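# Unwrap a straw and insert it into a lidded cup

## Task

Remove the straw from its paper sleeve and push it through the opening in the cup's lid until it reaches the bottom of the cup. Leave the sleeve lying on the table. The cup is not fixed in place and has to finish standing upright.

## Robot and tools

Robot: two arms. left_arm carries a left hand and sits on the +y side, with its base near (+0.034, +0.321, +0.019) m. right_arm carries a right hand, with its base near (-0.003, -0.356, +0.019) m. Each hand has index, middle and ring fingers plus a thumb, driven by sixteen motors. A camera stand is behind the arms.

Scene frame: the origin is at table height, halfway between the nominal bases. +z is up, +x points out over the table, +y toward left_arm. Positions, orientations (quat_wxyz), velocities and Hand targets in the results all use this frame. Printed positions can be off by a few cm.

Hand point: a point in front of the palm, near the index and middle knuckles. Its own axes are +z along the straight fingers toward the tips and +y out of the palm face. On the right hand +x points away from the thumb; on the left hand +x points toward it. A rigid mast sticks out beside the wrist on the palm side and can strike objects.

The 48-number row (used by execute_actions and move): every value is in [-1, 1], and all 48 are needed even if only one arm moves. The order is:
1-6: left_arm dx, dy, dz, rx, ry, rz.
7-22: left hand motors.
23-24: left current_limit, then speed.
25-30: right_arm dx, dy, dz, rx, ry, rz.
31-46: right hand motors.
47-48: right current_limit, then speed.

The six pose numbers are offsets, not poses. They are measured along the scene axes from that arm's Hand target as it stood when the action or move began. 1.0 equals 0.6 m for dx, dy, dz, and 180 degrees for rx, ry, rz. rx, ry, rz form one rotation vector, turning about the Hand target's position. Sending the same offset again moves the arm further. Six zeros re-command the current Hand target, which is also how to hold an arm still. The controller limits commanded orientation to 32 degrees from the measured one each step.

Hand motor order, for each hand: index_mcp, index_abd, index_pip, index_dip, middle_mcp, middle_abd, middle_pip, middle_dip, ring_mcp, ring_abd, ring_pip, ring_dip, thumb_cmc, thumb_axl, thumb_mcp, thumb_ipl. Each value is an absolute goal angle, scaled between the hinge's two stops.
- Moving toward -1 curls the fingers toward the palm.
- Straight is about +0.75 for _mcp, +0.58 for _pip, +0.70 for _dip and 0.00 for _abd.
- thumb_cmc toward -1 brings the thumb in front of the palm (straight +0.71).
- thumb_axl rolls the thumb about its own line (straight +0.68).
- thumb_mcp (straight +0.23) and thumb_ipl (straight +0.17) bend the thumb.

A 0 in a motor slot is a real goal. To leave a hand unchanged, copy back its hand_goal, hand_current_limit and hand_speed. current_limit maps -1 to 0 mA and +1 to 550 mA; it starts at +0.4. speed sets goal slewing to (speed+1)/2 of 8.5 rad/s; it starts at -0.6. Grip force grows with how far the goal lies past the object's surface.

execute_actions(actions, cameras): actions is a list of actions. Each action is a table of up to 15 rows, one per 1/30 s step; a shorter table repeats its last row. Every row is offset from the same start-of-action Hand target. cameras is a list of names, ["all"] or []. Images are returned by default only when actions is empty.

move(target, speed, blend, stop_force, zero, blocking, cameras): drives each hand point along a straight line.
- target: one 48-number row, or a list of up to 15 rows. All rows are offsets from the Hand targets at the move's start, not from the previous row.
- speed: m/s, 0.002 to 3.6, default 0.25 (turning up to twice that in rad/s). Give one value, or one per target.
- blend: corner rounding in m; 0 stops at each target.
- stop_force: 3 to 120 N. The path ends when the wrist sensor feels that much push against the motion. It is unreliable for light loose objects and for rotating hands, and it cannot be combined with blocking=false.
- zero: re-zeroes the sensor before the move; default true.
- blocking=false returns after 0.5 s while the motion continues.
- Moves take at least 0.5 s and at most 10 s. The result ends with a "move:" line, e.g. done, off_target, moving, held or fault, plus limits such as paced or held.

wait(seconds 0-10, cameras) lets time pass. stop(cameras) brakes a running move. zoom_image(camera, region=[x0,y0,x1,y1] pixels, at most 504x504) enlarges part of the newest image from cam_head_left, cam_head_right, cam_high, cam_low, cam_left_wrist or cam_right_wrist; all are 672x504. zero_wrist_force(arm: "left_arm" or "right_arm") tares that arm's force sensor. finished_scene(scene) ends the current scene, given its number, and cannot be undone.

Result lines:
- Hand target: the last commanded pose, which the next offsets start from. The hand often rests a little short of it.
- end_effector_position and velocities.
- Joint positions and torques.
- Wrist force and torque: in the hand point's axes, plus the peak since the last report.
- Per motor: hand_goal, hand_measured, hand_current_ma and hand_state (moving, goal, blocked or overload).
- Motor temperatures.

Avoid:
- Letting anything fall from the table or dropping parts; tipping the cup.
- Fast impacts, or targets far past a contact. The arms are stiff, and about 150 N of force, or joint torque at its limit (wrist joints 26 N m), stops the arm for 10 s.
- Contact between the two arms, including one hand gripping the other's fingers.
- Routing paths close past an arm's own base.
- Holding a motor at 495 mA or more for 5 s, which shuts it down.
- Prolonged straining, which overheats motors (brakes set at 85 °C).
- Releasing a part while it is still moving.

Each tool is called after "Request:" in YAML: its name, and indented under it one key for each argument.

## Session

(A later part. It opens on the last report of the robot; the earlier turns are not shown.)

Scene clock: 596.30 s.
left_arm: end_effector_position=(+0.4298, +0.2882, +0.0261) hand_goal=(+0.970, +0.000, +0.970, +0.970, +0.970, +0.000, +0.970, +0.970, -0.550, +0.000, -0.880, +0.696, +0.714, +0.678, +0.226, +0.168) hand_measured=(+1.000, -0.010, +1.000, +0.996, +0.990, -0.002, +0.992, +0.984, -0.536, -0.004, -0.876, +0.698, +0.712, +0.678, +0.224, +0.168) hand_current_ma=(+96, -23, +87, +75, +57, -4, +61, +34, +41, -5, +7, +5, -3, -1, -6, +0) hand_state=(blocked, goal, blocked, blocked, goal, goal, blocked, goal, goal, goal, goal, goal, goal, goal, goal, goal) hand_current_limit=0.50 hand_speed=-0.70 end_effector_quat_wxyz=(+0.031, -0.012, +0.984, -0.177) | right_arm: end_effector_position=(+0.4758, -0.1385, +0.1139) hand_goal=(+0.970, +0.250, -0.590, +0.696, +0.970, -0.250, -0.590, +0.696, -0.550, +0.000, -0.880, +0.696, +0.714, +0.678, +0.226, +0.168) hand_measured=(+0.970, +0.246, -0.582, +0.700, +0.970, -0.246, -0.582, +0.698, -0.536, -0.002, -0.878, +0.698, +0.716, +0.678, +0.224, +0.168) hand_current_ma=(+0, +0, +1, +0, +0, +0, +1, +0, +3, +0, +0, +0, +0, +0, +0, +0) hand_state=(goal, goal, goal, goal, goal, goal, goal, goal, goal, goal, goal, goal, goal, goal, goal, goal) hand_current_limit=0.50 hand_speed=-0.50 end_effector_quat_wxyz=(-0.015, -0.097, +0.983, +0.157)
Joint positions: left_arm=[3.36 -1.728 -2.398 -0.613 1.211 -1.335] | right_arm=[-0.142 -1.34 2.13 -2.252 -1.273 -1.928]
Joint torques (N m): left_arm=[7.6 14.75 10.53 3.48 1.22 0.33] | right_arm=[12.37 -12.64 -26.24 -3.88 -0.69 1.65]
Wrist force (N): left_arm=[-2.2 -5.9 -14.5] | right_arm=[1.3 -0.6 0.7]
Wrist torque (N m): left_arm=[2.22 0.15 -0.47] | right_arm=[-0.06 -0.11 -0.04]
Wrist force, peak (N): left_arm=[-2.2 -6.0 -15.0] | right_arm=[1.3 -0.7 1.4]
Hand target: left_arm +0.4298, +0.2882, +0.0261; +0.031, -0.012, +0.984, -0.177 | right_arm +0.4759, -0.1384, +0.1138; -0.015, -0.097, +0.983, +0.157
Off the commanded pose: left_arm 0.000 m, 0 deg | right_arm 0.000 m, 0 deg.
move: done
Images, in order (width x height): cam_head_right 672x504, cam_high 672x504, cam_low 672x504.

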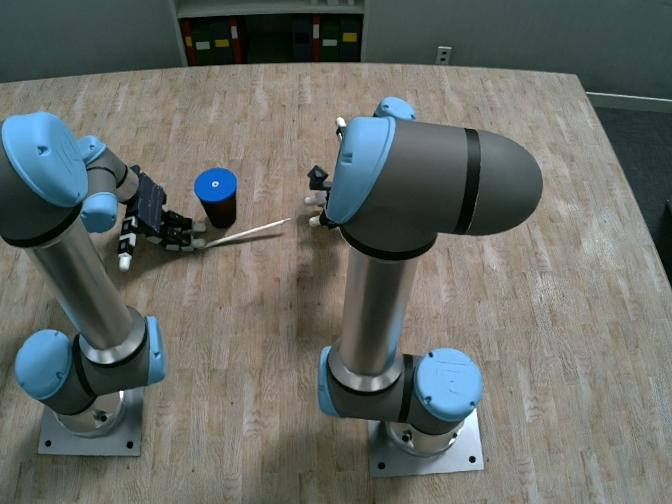

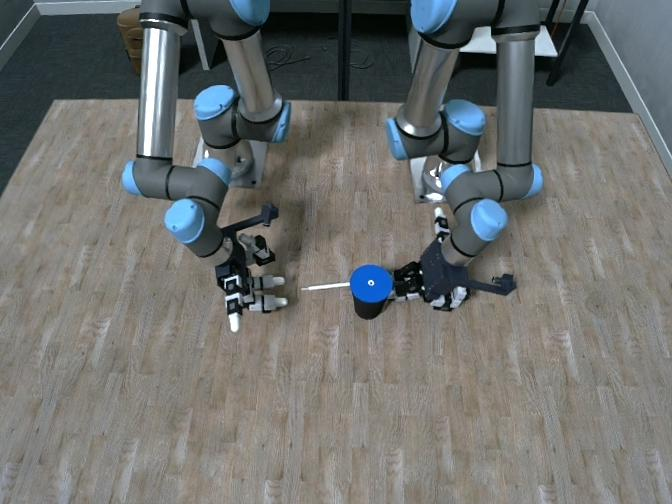

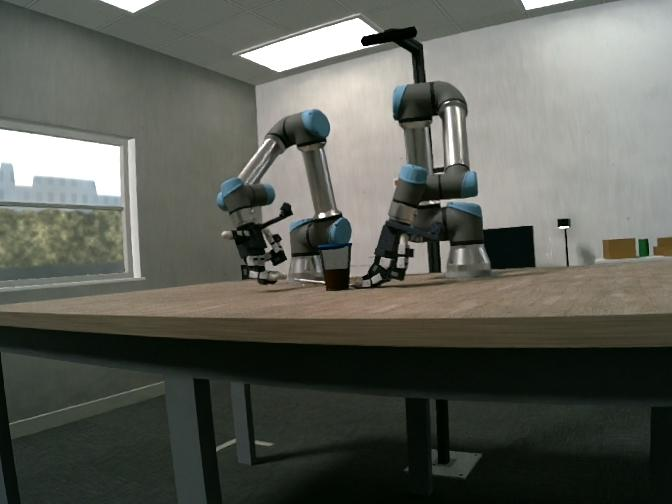

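Request:
move:
  target:
    - [0,0,0,0,0,0,0.97,0,0.97,0.97,0.97,0,0.97,0.97,-0.55,0.0,-0.88,0.696,0.714,0.678,0.226,0.168,0.5,-0.7,-0.0266,0.1345,-0.0188,0,0,0,0.97,0.25,-0.59,0.696,0.97,-0.25,-0.59,0.696,-0.55,0.0,-0.88,0.696,0.714,0.678,0.226,0.168,0.5,-0.5]
  speed: 0.08
  cameras: ["cam_high","cam_head_right","cam_low"]

Request:
zoom_image:
  camera: "cam_high"
  region: [270, 255, 350, 315]

Request:
zoom_image:
  camera: "cam_head_right"
  region: [245, 190, 335, 257]

Scene clock: 604.13 s.
left_arm: end_effector_position=(+0.4298, +0.2882, +0.0261) hand_goal=(+0.970, +0.000, +0.970, +0.970, +0.970, +0.000, +0.970, +0.970, -0.550, +0.000, -0.880, +0.696, +0.714, +0.678, +0.226, +0.168) hand_measured=(+1.000, -0.010, +1.000, +0.996, +0.990, -0.002, +0.992, +0.984, -0.536, -0.004, -0.876, +0.698, +0.712, +0.678, +0.224, +0.168) hand_current_ma=(+96, -23, +87, +75, +57, -4, +61, +34, +41, -5, +7, +5, -3, -1, -6, +0) hand_state=(blocked, goal, blocked, blocked, goal, goal, blocked, goal, goal, goal, goal, goal, goal, goal, goal, goal) hand_current_limit=0.50 hand_speed=-0.70 end_effector_quat_wxyz=(+0.031, -0.012, +0.984, -0.177) | right_arm: end_effector_position=(+0.4599, -0.0579, +0.1025) hand_goal=(+0.970, +0.250, -0.590, +0.696, +0.970, -0.250, -0.590, +0.696, -0.550, +0.000, -0.880, +0.696, +0.714, +0.678, +0.226, +0.168) hand_measured=(+0.970, +0.246, -0.582, +0.700, +0.970, -0.246, -0.582, +0.698, -0.536, -0.002, -0.878, +0.698, +0.716, +0.678, +0.224, +0.168) hand_current_ma=(+0, +0, +1, +0, +0, +0, +1, +0, +3, +0, +0, +0, +0, +0, +0, +0) hand_state=(goal, goal, goal, goal, goal, goal, goal, goal, goal, goal, goal, goal, goal, goal, goal, goal) hand_current_limit=0.50 hand_speed=-0.50 end_effector_quat_wxyz=(-0.015, -0.097, +0.983, +0.157)
Joint positions: left_arm=[3.36 -1.728 -2.398 -0.613 1.211 -1.335] | right_arm=[0.027 -1.304 2.142 -2.352 -1.26 -1.752]
Joint torques (N m): left_arm=[7.51 15.83 11.17 3.66 1.01 0.37] | right_arm=[15.74 -14.33 -26.51 -4.41 2.41 1.53]
Wrist force (N): left_arm=[-2.4 -6.1 -14.6] | right_arm=[1.2 -0.6 0.9]
Wrist torque (N m): left_arm=[2.20 0.17 -0.48] | right_arm=[-0.06 -0.12 -0.04]
Wrist force, peak (N): left_arm=[-2.3 -6.2 -14.8] | right_arm=[1.7 -0.7 1.0]
Hand target: left_arm +0.4298, +0.2882, +0.0261; +0.031, -0.012, +0.984, -0.177 | right_arm +0.4599, -0.0577, +0.1025; -0.015, -0.097, +0.983, +0.157
Off the commanded pose: left_arm 0.000 m, 0 deg | right_arm 0.000 m, 0 deg.
move: done
Images, in order (width x height): cam_head_right 672x504, cam_high 672x504, cam_low 672x504.

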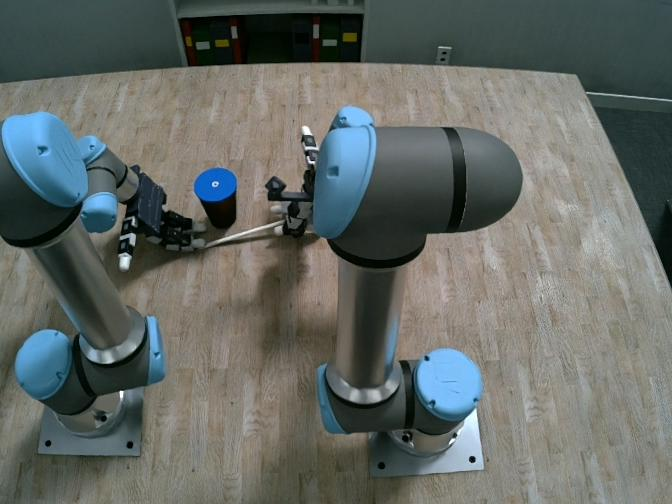

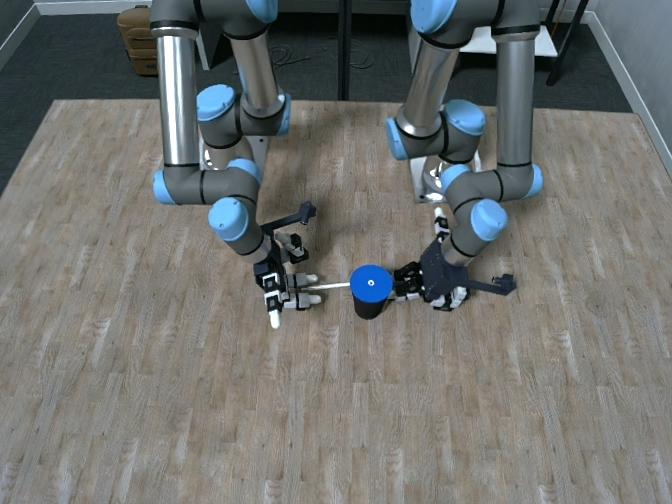

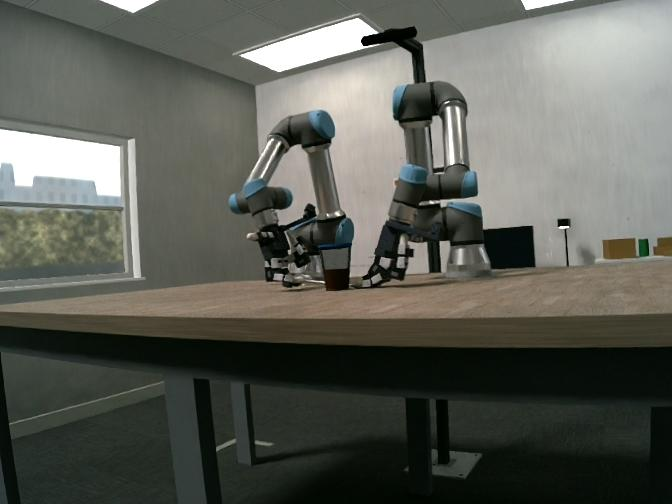

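Scaled by 6.300 from the camera's 672x504 image, which has a finer 960x720 frame.

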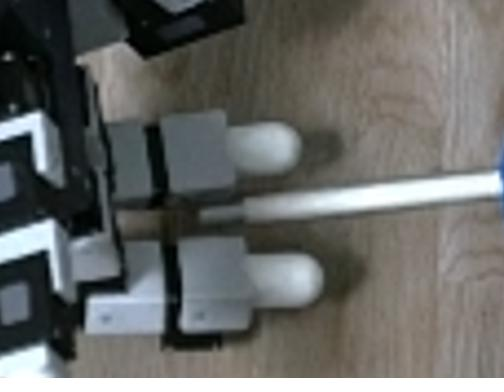

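Scaled by 5.600 from the camera's 672x504 image, which has a finer 960x720 frame.

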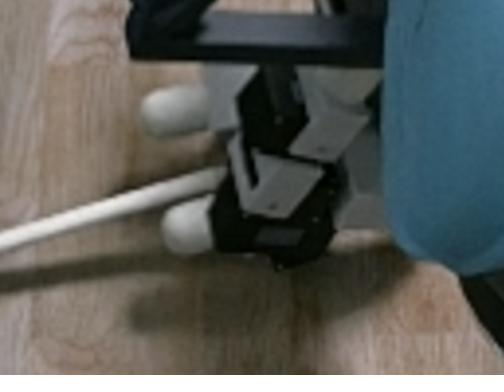

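Request:
move:
  target:
    - [0,0,0,0,0,0,0.97,0,0.97,0.97,0.97,0,0.97,0.97,-0.55,0.0,-0.88,0.696,0.714,0.678,0.226,0.168,0.5,-0.7,-0.0072,-0.0057,-0.0075,0,0,0,0.97,0.25,-0.59,0.696,0.97,-0.25,-0.59,0.696,-0.55,0.0,-0.88,0.696,0.714,0.678,0.226,0.168,0.5,-0.5]
    - [0,0,0,0,0,0,0.97,0,0.97,0.97,0.97,0,0.97,0.97,-0.55,0.0,-0.88,0.696,0.714,0.678,0.226,0.168,0.5,-0.7,-0.0072,-0.0057,-0.0075,0,0,0,0.97,-0.45,-0.59,0.696,0.97,0.45,-0.59,0.696,-0.55,0.0,-0.88,0.696,0.714,0.678,0.226,0.168,0.6,-0.85]
  speed: 0.03
  cameras: ["cam_high","cam_head_right"]

Request:
zoom_image:
  camera: "cam_high"
  region: [270, 255, 350, 315]

Request:
zoom_image:
  camera: "cam_head_right"
  region: [245, 190, 335, 257]

Scene clock: 613.67 s.
left_arm: end_effector_position=(+0.4298, +0.2882, +0.0261) hand_goal=(+0.970, +0.000, +0.970, +0.970, +0.970, +0.000, +0.970, +0.970, -0.550, +0.000, -0.880, +0.696, +0.714, +0.678, +0.226, +0.168) hand_measured=(+1.000, -0.010, +1.000, +0.996, +0.990, -0.002, +0.992, +0.984, -0.536, -0.004, -0.876, +0.698, +0.712, +0.678, +0.224, +0.168) hand_current_ma=(+96, -23, +87, +75, +57, -4, +61, +34, +41, -5, +7, +5, -3, -1, -6, +0) hand_state=(blocked, goal, blocked, blocked, goal, goal, blocked, goal, goal, goal, goal, goal, goal, goal, goal, goal) hand_current_limit=0.50 hand_speed=-0.70 end_effector_quat_wxyz=(+0.031, -0.012, +0.984, -0.177) | right_arm: end_effector_position=(+0.4556, -0.0611, +0.0980) hand_goal=(+0.970, -0.450, -0.590, +0.696, +0.970, +0.450, -0.590, +0.696, -0.550, +0.000, -0.880, +0.696, +0.714, +0.678, +0.226, +0.168) hand_measured=(+0.968, -0.260, -0.632, +0.690, +0.970, +0.240, -0.630, +0.688, -0.536, -0.002, -0.878, +0.698, +0.716, +0.678, +0.224, +0.168) hand_current_ma=(+0, +396, -26, -1, +0, -440, -24, -1, +3, +0, +0, +0, +0, +0, +0, +0) hand_state=(goal, blocked, blocked, goal, goal, blocked, blocked, goal, goal, goal, goal, goal, goal, goal, goal, goal) hand_current_limit=0.60 hand_speed=-0.85 end_effector_quat_wxyz=(-0.015, -0.097, +0.983, +0.157)
Joint positions: left_arm=[3.36 -1.728 -2.398 -0.613 1.211 -1.335] | right_arm=[0.02 -1.305 2.16 -2.367 -1.26 -1.759]
Joint torques (N m): left_arm=[6.72 15.67 10.75 3.64 1.06 0.08] | right_arm=[-13.21 -39.17 -6.02 -4.24 -0.72 -1.16]
Wrist force (N): left_arm=[-2.3 -6.5 -14.4] | right_arm=[1.8 0.9 1.5]
Wrist torque (N m): left_arm=[2.15 0.14 -0.48] | right_arm=[-0.07 -0.11 0.03]
Wrist force, peak (N): left_arm=[-2.3 -6.1 -15.0] | right_arm=[1.8 0.7 1.9]
Hand target: left_arm +0.4298, +0.2882, +0.0261; +0.031, -0.012, +0.984, -0.177 | right_arm +0.4556, -0.0611, +0.0980; -0.015, -0.097, +0.983, +0.157
Off the commanded pose: left_arm 0.000 m, 0 deg | right_arm 0.000 m, 0 deg.
move: done
Images, in order (width x height): cam_head_right 672x504, cam_high 672x504.

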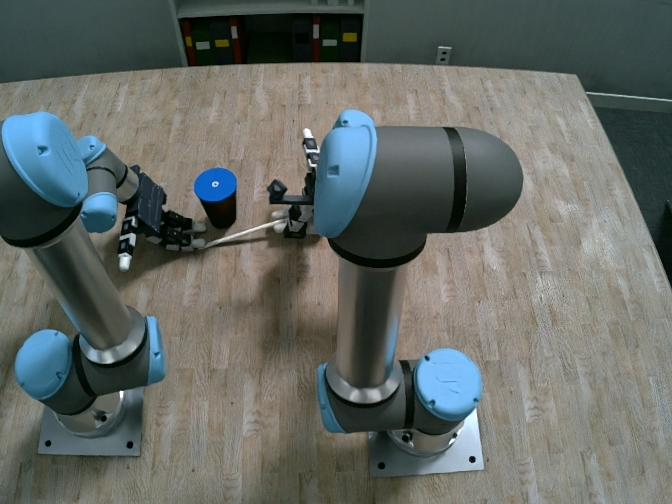

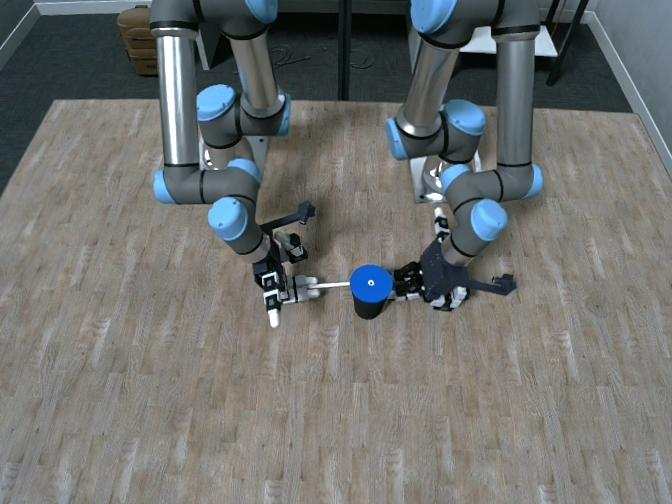

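Scaled by 6.300 from the camera's 672x504 image, which has a finer 960x720 frame.

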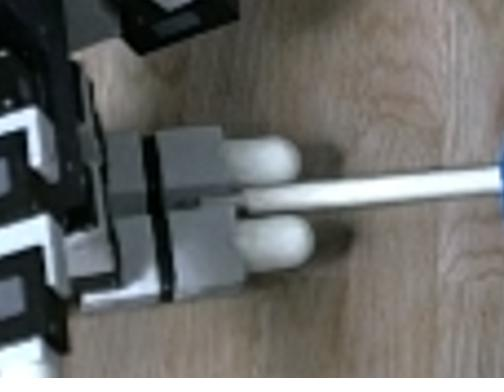

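Scaled by 5.600 from the camera's 672x504 image, which has a finer 960x720 frame.

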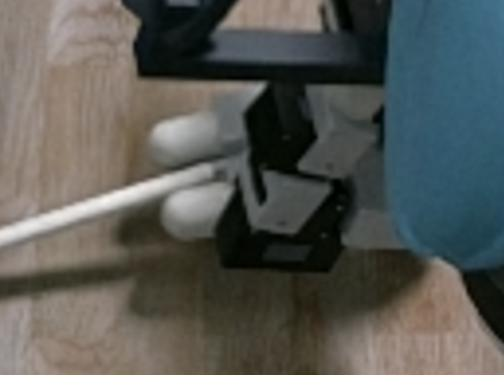

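Request:
move:
  target:
    - [0,0,0,0,0,0,0.97,0,0.97,0.97,0.97,0,0.97,0.97,-0.55,0.0,-0.88,0.696,0.714,0.678,0.226,0.168,0.5,-0.7,0.0032,-0.0162,0.0023,0,0,0,0.97,-0.45,-0.59,0.696,0.97,0.45,-0.59,0.696,-0.55,0.0,-0.88,0.696,0.714,0.678,0.226,0.168,0.6,-0.85]
  speed: 0.012
  cameras: ["cam_high","cam_head_right"]

Request:
zoom_image:
  camera: "cam_high"
  region: [270, 255, 350, 315]

Request:
zoom_image:
  camera: "cam_head_right"
  region: [245, 190, 335, 257]

Scene clock: 618.73 s.
left_arm: end_effector_position=(+0.4298, +0.2882, +0.0261) hand_goal=(+0.970, +0.000, +0.970, +0.970, +0.970, +0.000, +0.970, +0.970, -0.550, +0.000, -0.880, +0.696, +0.714, +0.678, +0.226, +0.168) hand_measured=(+1.000, -0.010, +1.000, +0.992, +0.990, -0.002, +0.992, +0.984, -0.536, -0.004, -0.876, +0.698, +0.712, +0.678, +0.224, +0.168) hand_current_ma=(+96, -23, +87, +64, +57, -4, +61, +34, +41, -5, +7, +5, -3, -1, -6, +0) hand_state=(blocked, goal, blocked, blocked, goal, goal, blocked, goal, goal, goal, goal, goal, goal, goal, goal, goal) hand_current_limit=0.50 hand_speed=-0.70 end_effector_quat_wxyz=(+0.031, -0.012, +0.984, -0.177) | right_arm: end_effector_position=(+0.4575, -0.0707, +0.0993) hand_goal=(+0.970, -0.450, -0.590, +0.696, +0.970, +0.450, -0.590, +0.696, -0.550, +0.000, -0.880, +0.696, +0.714, +0.678, +0.226, +0.168) hand_measured=(+0.968, -0.260, -0.632, +0.690, +0.970, +0.240, -0.630, +0.688, -0.536, -0.002, -0.878, +0.698, +0.716, +0.678, +0.224, +0.168) hand_current_ma=(+0, +396, -26, -1, +0, -440, -24, -1, +3, +0, +0, +0, +0, +0, +0, +0) hand_state=(goal, blocked, blocked, goal, goal, blocked, blocked, goal, goal, goal, goal, goal, goal, goal, goal, goal) hand_current_limit=0.60 hand_speed=-0.85 end_effector_quat_wxyz=(-0.015, -0.097, +0.983, +0.157)
Joint positions: left_arm=[3.36 -1.728 -2.398 -0.613 1.211 -1.335] | right_arm=[0 -1.311 2.16 -2.355 -1.261 -1.78]
Joint torques (N m): left_arm=[6.98 14.58 11.28 3.88 1.16 0.25] | right_arm=[-14.12 -38.74 -5.48 -0.47 -0.78 -1.46]
Wrist force (N): left_arm=[-2.4 -6.8 -13.3] | right_arm=[1.3 0.3 1.4]
Wrist torque (N m): left_arm=[2.05 0.16 -0.49] | right_arm=[-0.07 -0.07 -0.01]
Wrist force, peak (N): left_arm=[-2.5 -6.3 -14.6] | right_arm=[1.5 1.1 2.2]
Hand target: left_arm +0.4298, +0.2882, +0.0261; +0.031, -0.012, +0.984, -0.177 | right_arm +0.4575, -0.0709, +0.0994; -0.015, -0.097, +0.983, +0.157
Off the commanded pose: left_arm 0.000 m, 0 deg | right_arm 0.000 m, 0 deg.
move: done
Images, in order (width x height): cam_head_right 672x504, cam_high 672x504.

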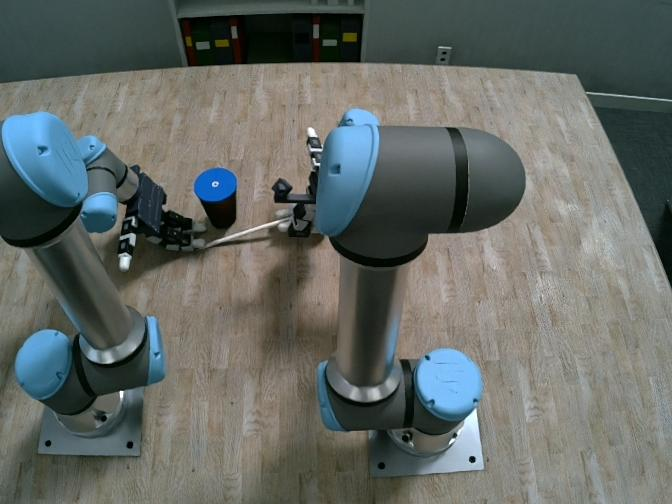

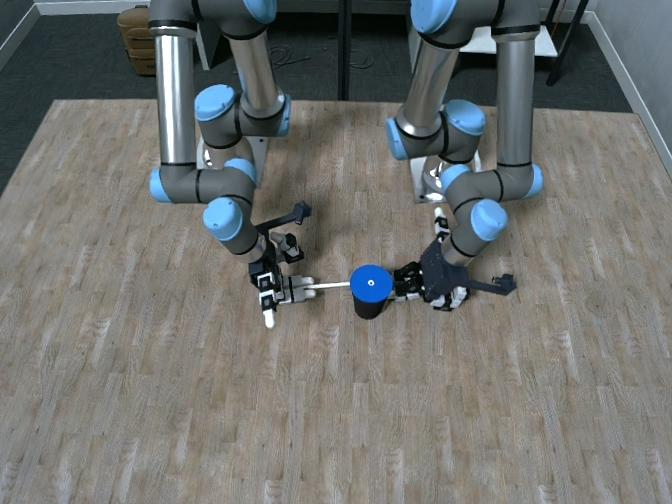

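Scaled by 6.300 from the camera's 672x504 image, which has a finer 960x720 frame.

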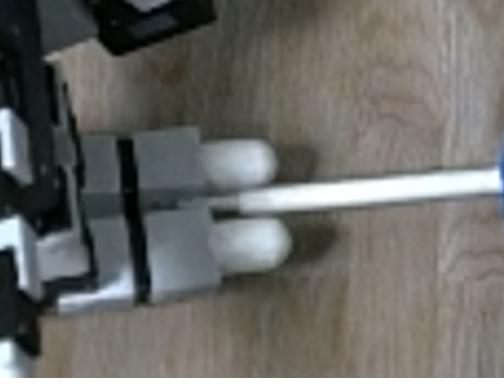

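Scaled by 5.600 from the camera's 672x504 image, which has a finer 960x720 frame.

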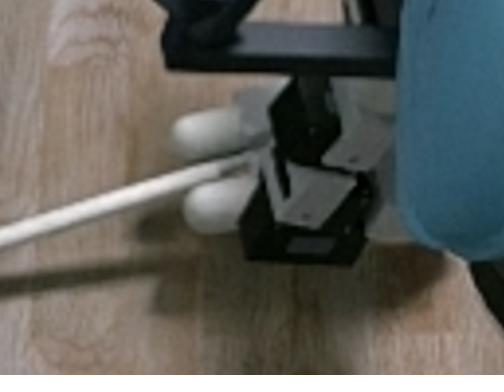

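Request:
move:
  target:
    - [0,0,0,0,0,0,0.97,0,0.97,0.97,0.97,0,0.97,0.97,-0.55,0.0,-0.88,0.696,0.714,0.678,0.226,0.168,0.5,-0.7,0.0032,-0.0162,0.0023,0,0,0,0.97,-0.45,-0.59,0.696,0.97,0.45,-0.59,0.696,-0.55,0.0,-0.88,0.696,0.714,0.678,0.226,0.168,0.6,-0.85]
  speed: 0.012
  cameras: ["cam_high"]

Request:
zoom_image:
  camera: "cam_high"
  region: [270, 255, 350, 315]

Scene clock: 624.07 s.
left_arm: end_effector_position=(+0.4298, +0.2882, +0.0261) hand_goal=(+0.970, +0.000, +0.970, +0.970, +0.970, +0.000, +0.970, +0.970, -0.550, +0.000, -0.880, +0.696, +0.714, +0.678, +0.226, +0.168) hand_measured=(+1.000, -0.010, +1.000, +0.992, +0.990, -0.002, +0.992, +0.984, -0.536, -0.004, -0.876, +0.698, +0.712, +0.678, +0.224, +0.168) hand_current_ma=(+96, -23, +87, +63, +57, -4, +61, +34, +41, -5, +7, +5, -3, -1, -6, +0) hand_state=(blocked, goal, blocked, blocked, goal, goal, blocked, goal, goal, goal, goal, goal, goal, goal, goal, goal) hand_current_limit=0.50 hand_speed=-0.70 end_effector_quat_wxyz=(+0.031, -0.012, +0.984, -0.177) | right_arm: end_effector_position=(+0.4593, -0.0804, +0.1007) hand_goal=(+0.970, -0.450, -0.590, +0.696, +0.970, +0.450, -0.590, +0.696, -0.550, +0.000, -0.880, +0.696, +0.714, +0.678, +0.226, +0.168) hand_measured=(+0.968, -0.260, -0.632, +0.688, +0.970, +0.240, -0.630, +0.688, -0.536, -0.002, -0.878, +0.698, +0.716, +0.678, +0.224, +0.168) hand_current_ma=(+0, +396, -27, -1, +0, -440, -24, -1, +3, +0, +0, +0, +0, +0, +0, +0) hand_state=(goal, blocked, blocked, goal, goal, blocked, blocked, goal, goal, goal, goal, goal, goal, goal, goal, goal) hand_current_limit=0.60 hand_speed=-0.85 end_effector_quat_wxyz=(-0.016, -0.097, +0.983, +0.157)
Joint positions: left_arm=[3.36 -1.728 -2.398 -0.613 1.211 -1.335] | right_arm=[-0.021 -1.316 2.16 -2.343 -1.263 -1.802]
Joint torques (N m): left_arm=[6.78 14.91 11.36 3.68 1.16 0.25] | right_arm=[-13.44 -39.27 -13.11 -0.09 -0.76 -1.13]
Wrist force (N): left_arm=[-2.5 -6.8 -13.4] | right_arm=[1.1 0.3 1.5]
Wrist torque (N m): left_arm=[2.06 0.16 -0.49] | right_arm=[-0.07 -0.06 0.00]
Wrist force, peak (N): left_arm=[-2.5 -7.1 -13.7] | right_arm=[1.6 0.3 1.9]
Hand target: left_arm +0.4298, +0.2882, +0.0261; +0.031, -0.012, +0.984, -0.177 | right_arm +0.4594, -0.0806, +0.1008; -0.015, -0.097, +0.983, +0.157
Off the commanded pose: left_arm 0.000 m, 0 deg | right_arm 0.000 m, 0 deg.
move: done
Images, in order (width x height): cam_high 672x504.

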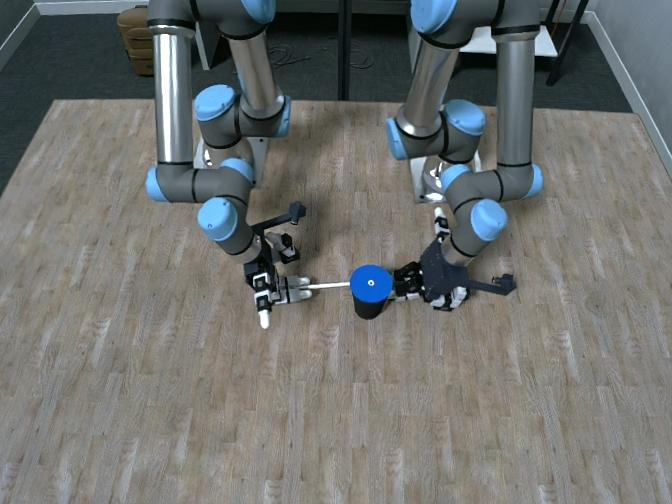

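Scaled by 6.300 from the camera's 672x504 image, which has a finer 960x720 frame.

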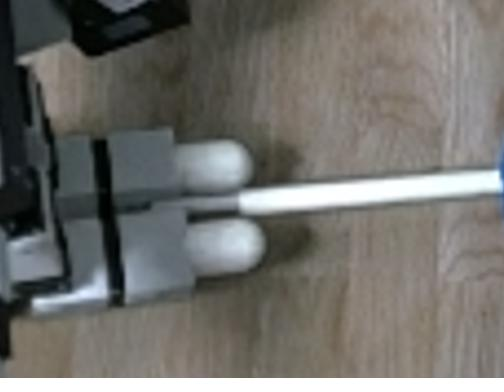

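Request:
move:
  target:
    - [0,0,0,0,0,0,0.97,0,0.97,0.97,0.97,0,0.97,0.97,-0.55,0.0,-0.88,0.696,0.714,0.678,0.226,0.168,0.5,-0.7,0.0288,-0.1458,0.0204,0,0,0,0.97,-0.45,-0.59,0.696,0.97,0.45,-0.59,0.696,-0.55,0.0,-0.88,0.696,0.714,0.678,0.226,0.168,0.6,-0.85]
  speed: 0.03
  cameras: ["cam_high"]

Request:
zoom_image:
  camera: "cam_high"
  region: [240, 250, 350, 330]

Scene clock: 632.30 s.
left_arm: end_effector_position=(+0.4298, +0.2882, +0.0261) hand_goal=(+0.970, +0.000, +0.970, +0.970, +0.970, +0.000, +0.970, +0.970, -0.550, +0.000, -0.880, +0.696, +0.714, +0.678, +0.226, +0.168) hand_measured=(+1.000, -0.010, +1.000, +0.992, +0.990, -0.002, +0.992, +0.984, -0.536, -0.004, -0.876, +0.698, +0.712, +0.678, +0.224, +0.168) hand_current_ma=(+96, -23, +87, +63, +57, -4, +61, +34, +41, -5, +7, +5, -3, -1, -6, +0) hand_state=(blocked, goal, blocked, blocked, goal, goal, blocked, goal, goal, goal, goal, goal, goal, goal, goal, goal) hand_current_limit=0.50 hand_speed=-0.70 end_effector_quat_wxyz=(+0.031, -0.012, +0.984, -0.177) | right_arm: end_effector_position=(+0.4766, -0.1678, +0.1130) hand_goal=(+0.970, -0.450, -0.590, +0.696, +0.970, +0.450, -0.590, +0.696, -0.550, +0.000, -0.880, +0.696, +0.714, +0.678, +0.226, +0.168) hand_measured=(+0.970, -0.260, -0.634, +0.688, +0.970, +0.240, -0.630, +0.688, -0.536, -0.002, -0.878, +0.698, +0.716, +0.678, +0.224, +0.168) hand_current_ma=(+0, +396, -28, -1, +0, -440, -24, -1, +3, +0, +0, +0, +0, +0, +0, +0) hand_state=(goal, blocked, blocked, goal, goal, blocked, blocked, goal, goal, goal, goal, goal, goal, goal, goal, goal) hand_current_limit=0.60 hand_speed=-0.85 end_effector_quat_wxyz=(-0.015, -0.097, +0.983, +0.157)
Joint positions: left_arm=[3.36 -1.728 -2.398 -0.613 1.211 -1.335] | right_arm=[-0.202 -1.346 2.135 -2.232 -1.281 -1.991]
Joint torques (N m): left_arm=[7.47 14.2 10.59 3.8 0.89 0.28] | right_arm=[-9.96 -38.47 -28.37 0.19 -0.75 -1.22]
Wrist force (N): left_arm=[-2.2 -6.8 -13.5] | right_arm=[1.2 0.5 1.1]
Wrist torque (N m): left_arm=[2.06 0.13 -0.47] | right_arm=[-0.04 -0.09 0.02]
Wrist force, peak (N): left_arm=[-2.3 -6.9 -13.9] | right_arm=[1.2 0.6 1.9]
Hand target: left_arm +0.4298, +0.2882, +0.0261; +0.031, -0.012, +0.984, -0.177 | right_arm +0.4767, -0.1681, +0.1130; -0.015, -0.097, +0.983, +0.157
Off the commanded pose: left_arm 0.000 m, 0 deg | right_arm 0.000 m, 0 deg.
move: done
Images, in order (width x height): cam_high 672x504.

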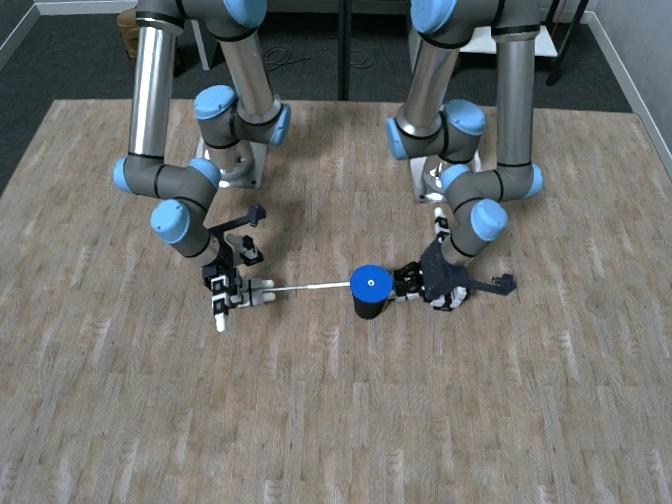

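Scaled by 4.582 from the camera's 672x504 image, which has a finer 960x720 frame.

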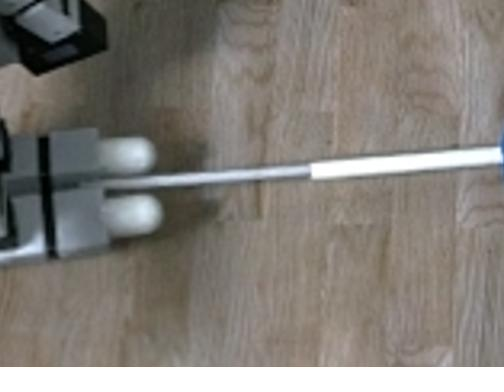

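Request:
move:
  target:
    - [0,0,0,0,0,0,0.97,0,0.97,0.97,0.97,0,0.97,0.97,-0.55,0.0,-0.88,0.696,0.714,0.678,0.226,0.168,0.5,-0.7,0.0288,-0.1458,0.0204,0,0,0,0.97,-0.45,-0.59,0.696,0.97,0.45,-0.59,0.696,-0.55,0.0,-0.88,0.696,0.714,0.678,0.226,0.168,0.6,-0.85]
  speed: 0.04
  cameras: ["cam_high","cam_head_right"]

Request:
zoom_image:
  camera: "cam_high"
  region: [200, 240, 350, 340]

Request:
zoom_image:
  camera: "cam_head_right"
  region: [190, 170, 350, 270]

Scene clock: 638.57 s.
left_arm: end_effector_position=(+0.4298, +0.2882, +0.0261) hand_goal=(+0.970, +0.000, +0.970, +0.970, +0.970, +0.000, +0.970, +0.970, -0.550, +0.000, -0.880, +0.696, +0.714, +0.678, +0.226, +0.168) hand_measured=(+1.000, -0.010, +1.000, +0.992, +0.990, -0.002, +0.992, +0.984, -0.536, -0.004, -0.876, +0.698, +0.712, +0.678, +0.224, +0.168) hand_current_ma=(+96, -23, +87, +62, +57, -4, +61, +34, +41, -5, +7, +5, -3, -1, -6, +0) hand_state=(blocked, goal, blocked, blocked, goal, goal, blocked, goal, goal, goal, goal, goal, goal, goal, goal, goal) hand_current_limit=0.50 hand_speed=-0.70 end_effector_quat_wxyz=(+0.031, -0.012, +0.984, -0.177) | right_arm: end_effector_position=(+0.4939, -0.2553, +0.1252) hand_goal=(+0.970, -0.450, -0.590, +0.696, +0.970, +0.450, -0.590, +0.696, -0.550, +0.000, -0.880, +0.696, +0.714, +0.678, +0.226, +0.168) hand_measured=(+0.970, -0.260, -0.636, +0.694, +0.970, +0.240, -0.630, +0.694, -0.536, -0.002, -0.878, +0.698, +0.716, +0.678, +0.224, +0.168) hand_current_ma=(+0, +396, -30, +0, +0, -440, -24, +0, +3, +0, +0, +0, +0, +0, +0, +0) hand_state=(goal, blocked, blocked, goal, goal, blocked, blocked, goal, goal, goal, goal, goal, goal, goal, goal, goal) hand_current_limit=0.60 hand_speed=-0.85 end_effector_quat_wxyz=(-0.015, -0.097, +0.983, +0.157)
Joint positions: left_arm=[3.36 -1.728 -2.398 -0.613 1.211 -1.335] | right_arm=[-0.367 -1.337 2.064 -2.124 -1.306 -2.16]
Joint torques (N m): left_arm=[6.91 11.93 10.31 3.8 0.82 0.19] | right_arm=[-12.56 -13.03 -28.2 0.21 -0.89 -1.31]
Wrist force (N): left_arm=[-2.3 -6.7 -13.6] | right_arm=[1.3 -0.4 0.9]
Wrist torque (N m): left_arm=[2.07 0.14 -0.47] | right_arm=[-0.08 -0.12 0.03]
Wrist force, peak (N): left_arm=[-2.5 -6.8 -13.9] | right_arm=[1.4 0.3 1.5]
Hand target: left_arm +0.4298, +0.2882, +0.0261; +0.031, -0.012, +0.984, -0.177 | right_arm +0.4940, -0.2555, +0.1252; -0.015, -0.097, +0.983, +0.157
Off the commanded pose: left_arm 0.000 m, 0 deg | right_arm 0.000 m, 0 deg.
move: done
Images, in order (width x height): cam_head_right 672x504, cam_high 672x504.

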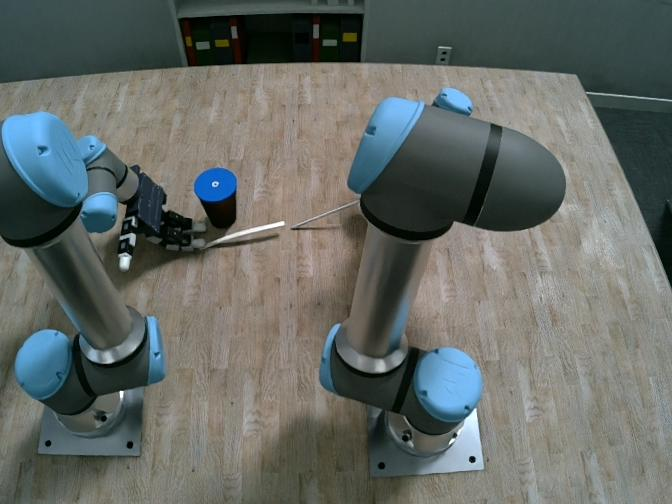

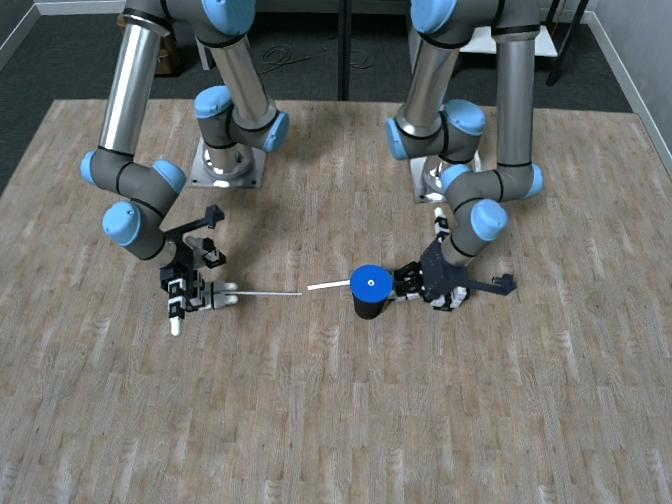

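Scaled by 3.360 from the camera's 672x504 image, which has a finer 960x720 frame.

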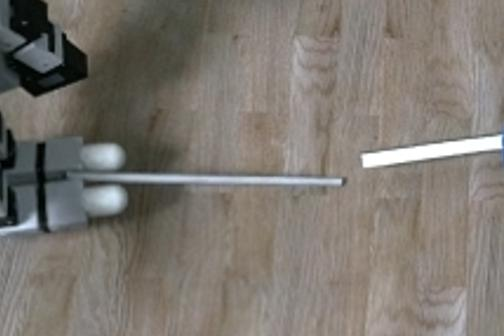

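Scaled by 3.150 from the camera's 672x504 image, which has a finer 960x720 frame.

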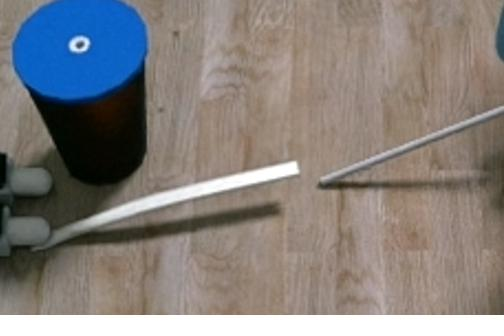

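Request:
move:
  target:
    - [0,0,0.03,0,0,0,0.97,0,0.97,0.97,0.97,0,0.97,0.97,-0.55,0.0,-0.88,0.696,0.714,0.678,0.226,0.168,0.5,-0.7,0,0,0.03,0,0,0,0.97,-0.45,-0.59,0.696,0.97,0.45,-0.59,0.696,-0.55,0.0,-0.88,0.696,0.714,0.678,0.226,0.168,0.6,-0.85]
    - [0,0.05,0.25,0,0,0,0.97,0,0.97,0.97,0.97,0,0.97,0.97,-0.55,0.0,-0.88,0.696,0.714,0.678,0.226,0.168,0.5,-0.7,-0.04,0,0.45,0,0,0,0.97,-0.45,-0.59,0.696,0.97,0.45,-0.59,0.696,-0.55,0.0,-0.88,0.696,0.714,0.678,0.226,0.168,0.6,-0.85]
    - [-0.133,0.35,0.367,0,0,0,0.97,0,0.97,0.97,0.97,0,0.97,0.97,-0.55,0.0,-0.88,0.696,0.714,0.678,0.226,0.168,0.5,-0.7,-0.157,0.22,0.45,-0.339,-0.4127,0.3377,0.97,-0.45,-0.59,0.696,0.97,0.45,-0.59,0.696,-0.55,0.0,-0.88,0.696,0.714,0.678,0.226,0.168,0.6,-0.85]
  speed: [0.04,0.2,0.3]
  blend: [0.003,0.03,0]
  cameras: ["cam_high","cam_head_right","cam_head_left","cam_low"]

Scene clock: 672.03 s.
left_arm: end_effector_position=(+0.3500, +0.4982, +0.2463) hand_goal=(+0.970, +0.000, +0.970, +0.970, +0.970, +0.000, +0.970, +0.970, -0.550, +0.000, -0.880, +0.696, +0.714, +0.678, +0.226, +0.168) hand_measured=(+0.966, -0.004, +0.970, +0.972, +0.964, -0.002, +0.970, +0.972, -0.536, -0.004, -0.876, +0.698, +0.712, +0.678, +0.224, +0.168) hand_current_ma=(-10, -5, +0, +4, -11, -4, +0, +4, +41, -5, +7, +5, -3, -1, -6, +0) hand_state=(goal, goal, goal, goal, goal, goal, goal, goal, goal, goal, goal, goal, goal, goal, goal, goal) hand_current_limit=0.50 hand_speed=-0.70 end_effector_quat_wxyz=(+0.031, -0.012, +0.984, -0.177) | right_arm: end_effector_position=(+0.3998, -0.1236, +0.3952) hand_goal=(+0.970, -0.450, -0.590, +0.696, +0.970, +0.450, -0.590, +0.696, -0.550, +0.000, -0.880, +0.696, +0.714, +0.678, +0.226, +0.168) hand_measured=(+0.964, -0.260, -0.636, +0.694, +0.966, +0.240, -0.630, +0.694, -0.538, -0.002, -0.878, +0.698, +0.708, +0.678, +0.224, +0.168) hand_current_ma=(+0, +396, -30, +0, +0, -440, -24, +0, +2, +0, +0, +0, -1, +0, +0, +0) hand_state=(goal, blocked, blocked, goal, goal, blocked, blocked, goal, goal, goal, goal, goal, goal, goal, goal, goal) hand_current_limit=0.60 hand_speed=-0.85 end_effector_quat_wxyz=(-0.416, +0.571, -0.573, +0.416)
Joint positions: left_arm=[3.974 -1.241 -2.076 -1.63 1.293 -0.693] | right_arm=[0.321 -1.896 2.238 -3.154 -1.874 -3.038]
Joint torques (N m): left_arm=[11.72 0.59 28.23 -0.74 0.64 1.48] | right_arm=[13.12 6.32 -10.2 -4.3 -0.9 -1.64]
Wrist force (N): left_arm=[0.1 0.3 0.0] | right_arm=[0.4 -1.9 1.1]
Wrist torque (N m): left_arm=[0.01 0.01 -0.10] | right_arm=[-0.63 0.08 0.05]
Wrist force, peak (N): left_arm=[-2.3 -6.8 -14.0] | right_arm=[0.3 -2.1 1.1]
Hand target: left_arm +0.3500, +0.4982, +0.2463; +0.031, -0.012, +0.984, -0.177 | right_arm +0.3998, -0.1235, +0.3952; -0.416, +0.571, -0.573, +0.416
Off the commanded pose: left_arm 0.000 m, 0 deg | right_arm 0.000 m, 0 deg.
move: done
Images, in order (width x height): cam_head_left 672x504, cam_head_right 672x504, cam_high 672x504, cam_low 672x504.

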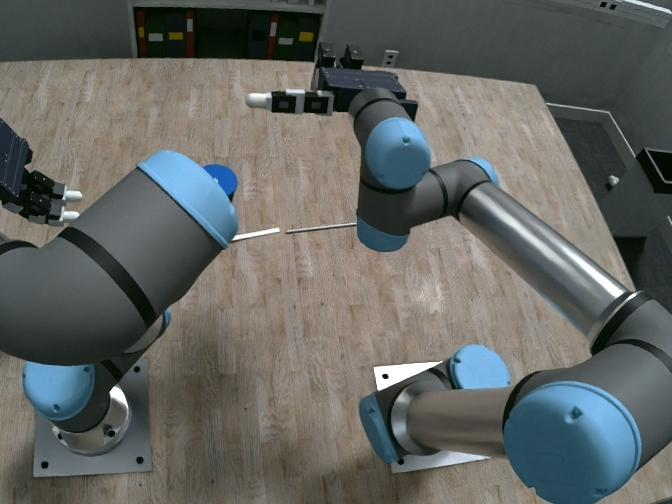

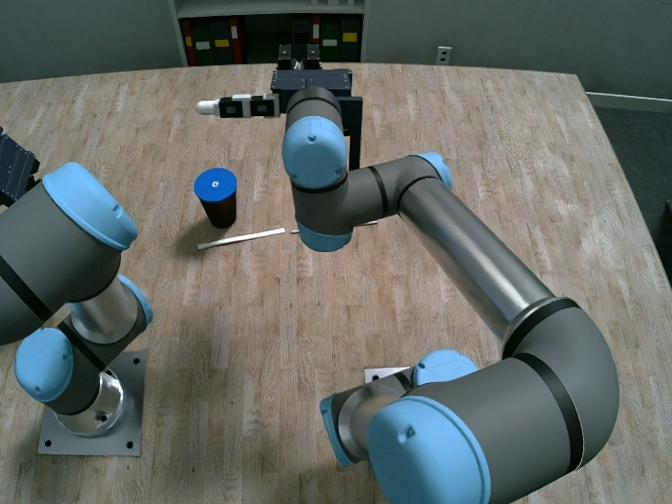

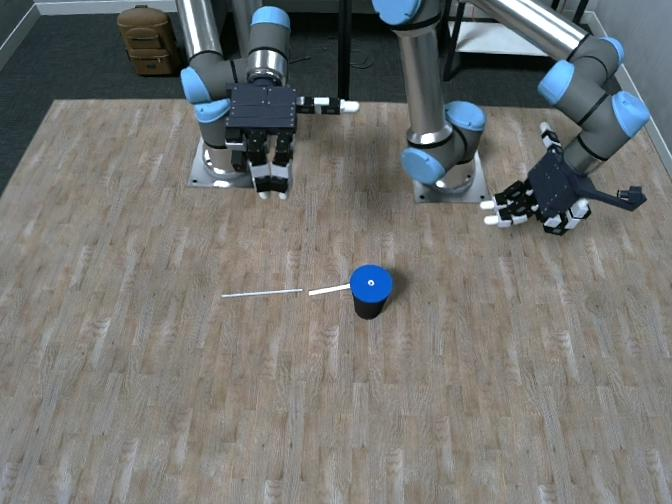

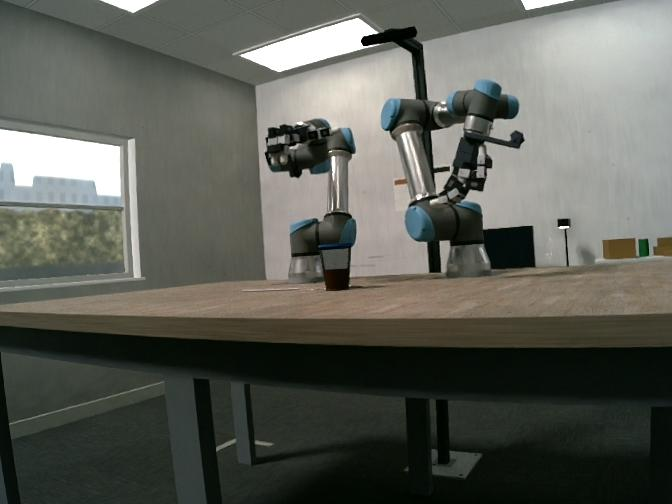

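Request:
move:
  target:
    - [0,0,0,0,0,0,0.97,0,0.97,0.97,0.97,0,0.97,0.97,-0.55,0.0,-0.88,0.696,0.714,0.678,0.226,0.168,0.5,-0.7,0.1257,-0.49,-0.1587,-0.2006,0.186,0.4958,0.97,0.2,0.97,0.97,0.97,-0.2,0.97,0.97,-0.55,0.0,-0.88,0.696,0.714,0.678,0.226,0.168,0.5,-0.5]
    - [0,0,0,0,0,0,0.97,0,0.97,0.97,0.97,0,0.97,0.97,-0.55,0.0,-0.88,0.696,0.714,0.678,0.226,0.168,0.5,-0.7,0.1257,-0.49,-0.575,-0.2006,0.186,0.4958,0.97,0.2,0.97,0.97,0.97,-0.2,0.97,0.97,-0.55,0.0,-0.88,0.696,0.714,0.678,0.226,0.168,0.5,-0.5]
  speed: [0.35,0.3]
  blend: [0.03,0]
  cameras: ["cam_high","cam_head_right"]

Request:
zoom_image:
  camera: "cam_high"
  region: [180, 265, 260, 325]

Request:
zoom_image:
  camera: "cam_head_right"
  region: [280, 170, 400, 260]

Scene clock: 702.07 s.
left_arm: end_effector_position=(+0.3500, +0.4982, +0.2463) hand_goal=(+0.970, +0.000, +0.970, +0.970, +0.970, +0.000, +0.970, +0.970, -0.550, +0.000, -0.880, +0.696, +0.714, +0.678, +0.226, +0.168) hand_measured=(+0.966, -0.004, +0.970, +0.972, +0.964, -0.002, +0.970, +0.972, -0.536, -0.004, -0.876, +0.698, +0.712, +0.678, +0.224, +0.168) hand_current_ma=(-10, -5, +0, +4, -11, -4, +0, +4, +41, -5, +7, +5, -3, -1, -6, +0) hand_state=(goal, goal, goal, goal, goal, goal, goal, goal, goal, goal, goal, goal, goal, goal, goal, goal) hand_current_limit=0.50 hand_speed=-0.70 end_effector_quat_wxyz=(+0.031, -0.012, +0.984, -0.177) | right_arm: end_effector_position=(+0.4751, -0.4175, +0.0504) hand_goal=(+0.970, +0.200, +0.970, +0.970, +0.970, -0.200, +0.970, +0.970, -0.550, +0.000, -0.880, +0.696, +0.714, +0.678, +0.226, +0.168) hand_measured=(+0.962, +0.198, +0.962, +0.966, +0.964, -0.196, +0.962, +0.966, -0.540, -0.002, -0.878, +0.698, +0.708, +0.678, +0.224, +0.168) hand_current_ma=(-1, +0, -1, +0, -1, +0, -1, +0, +2, +0, +0, +0, -1, +0, +0, +0) hand_state=(goal, goal, goal, goal, goal, goal, goal, goal, goal, goal, goal, goal, goal, goal, goal, goal) hand_current_limit=0.50 hand_speed=-0.50 end_effector_quat_wxyz=(-0.241, +0.970, +0.036, -0.009)
Joint positions: left_arm=[3.974 -1.241 -2.076 -1.63 1.293 -0.693] | right_arm=[-0.441 -1.296 2.062 -2.08 -1.152 -5.286]
Joint torques (N m): left_arm=[10.73 1.29 27.86 -0.49 0.2 1.88] | right_arm=[12.65 -13.47 -6.25 -3.52 -0.75 1.58]
Wrist force (N): left_arm=[0.2 0.1 0.1] | right_arm=[0.4 -0.8 0.8]
Wrist torque (N m): left_arm=[-0.03 0.00 -0.09] | right_arm=[-0.34 0.07 -0.03]
Wrist force, peak (N): left_arm=[0.0 0.4 0.3] | right_arm=[0.8 -2.2 1.7]
Hand target: left_arm +0.3500, +0.4982, +0.2463; +0.031, -0.012, +0.984, -0.177 | right_arm +0.4752, -0.4175, +0.0502; -0.241, +0.970, +0.036, -0.009
Off the commanded pose: left_arm 0.000 m, 0 deg | right_arm 0.000 m, 0 deg.
move: done
Images, in order (width x height): cam_head_right 672x504, cam_high 672x504.

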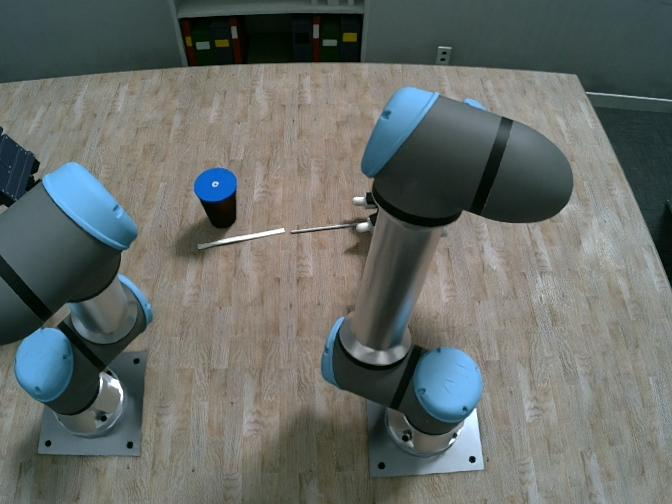

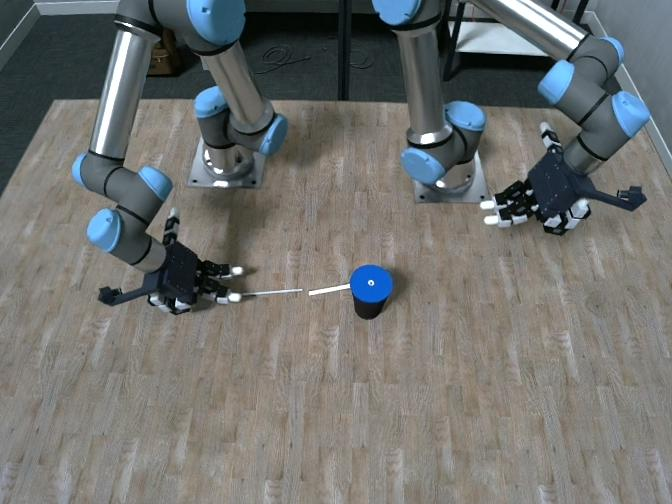

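Scaled by 6.300 from the camera's 672x504 image, which has a finer 960x720 frame.

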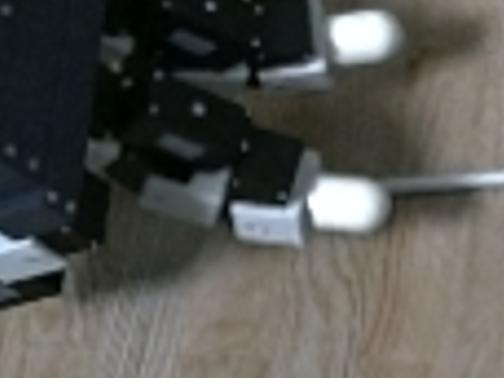

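Scaled by 4.200 from the camera's 672x504 image, which has a finer 960x720 frame.

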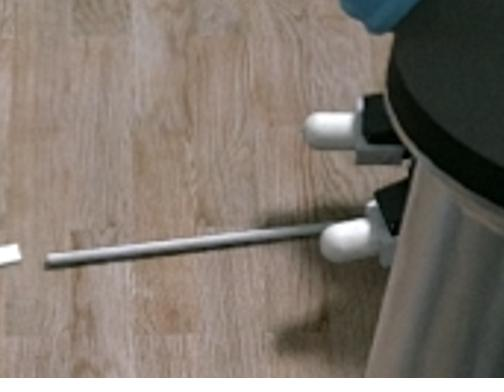

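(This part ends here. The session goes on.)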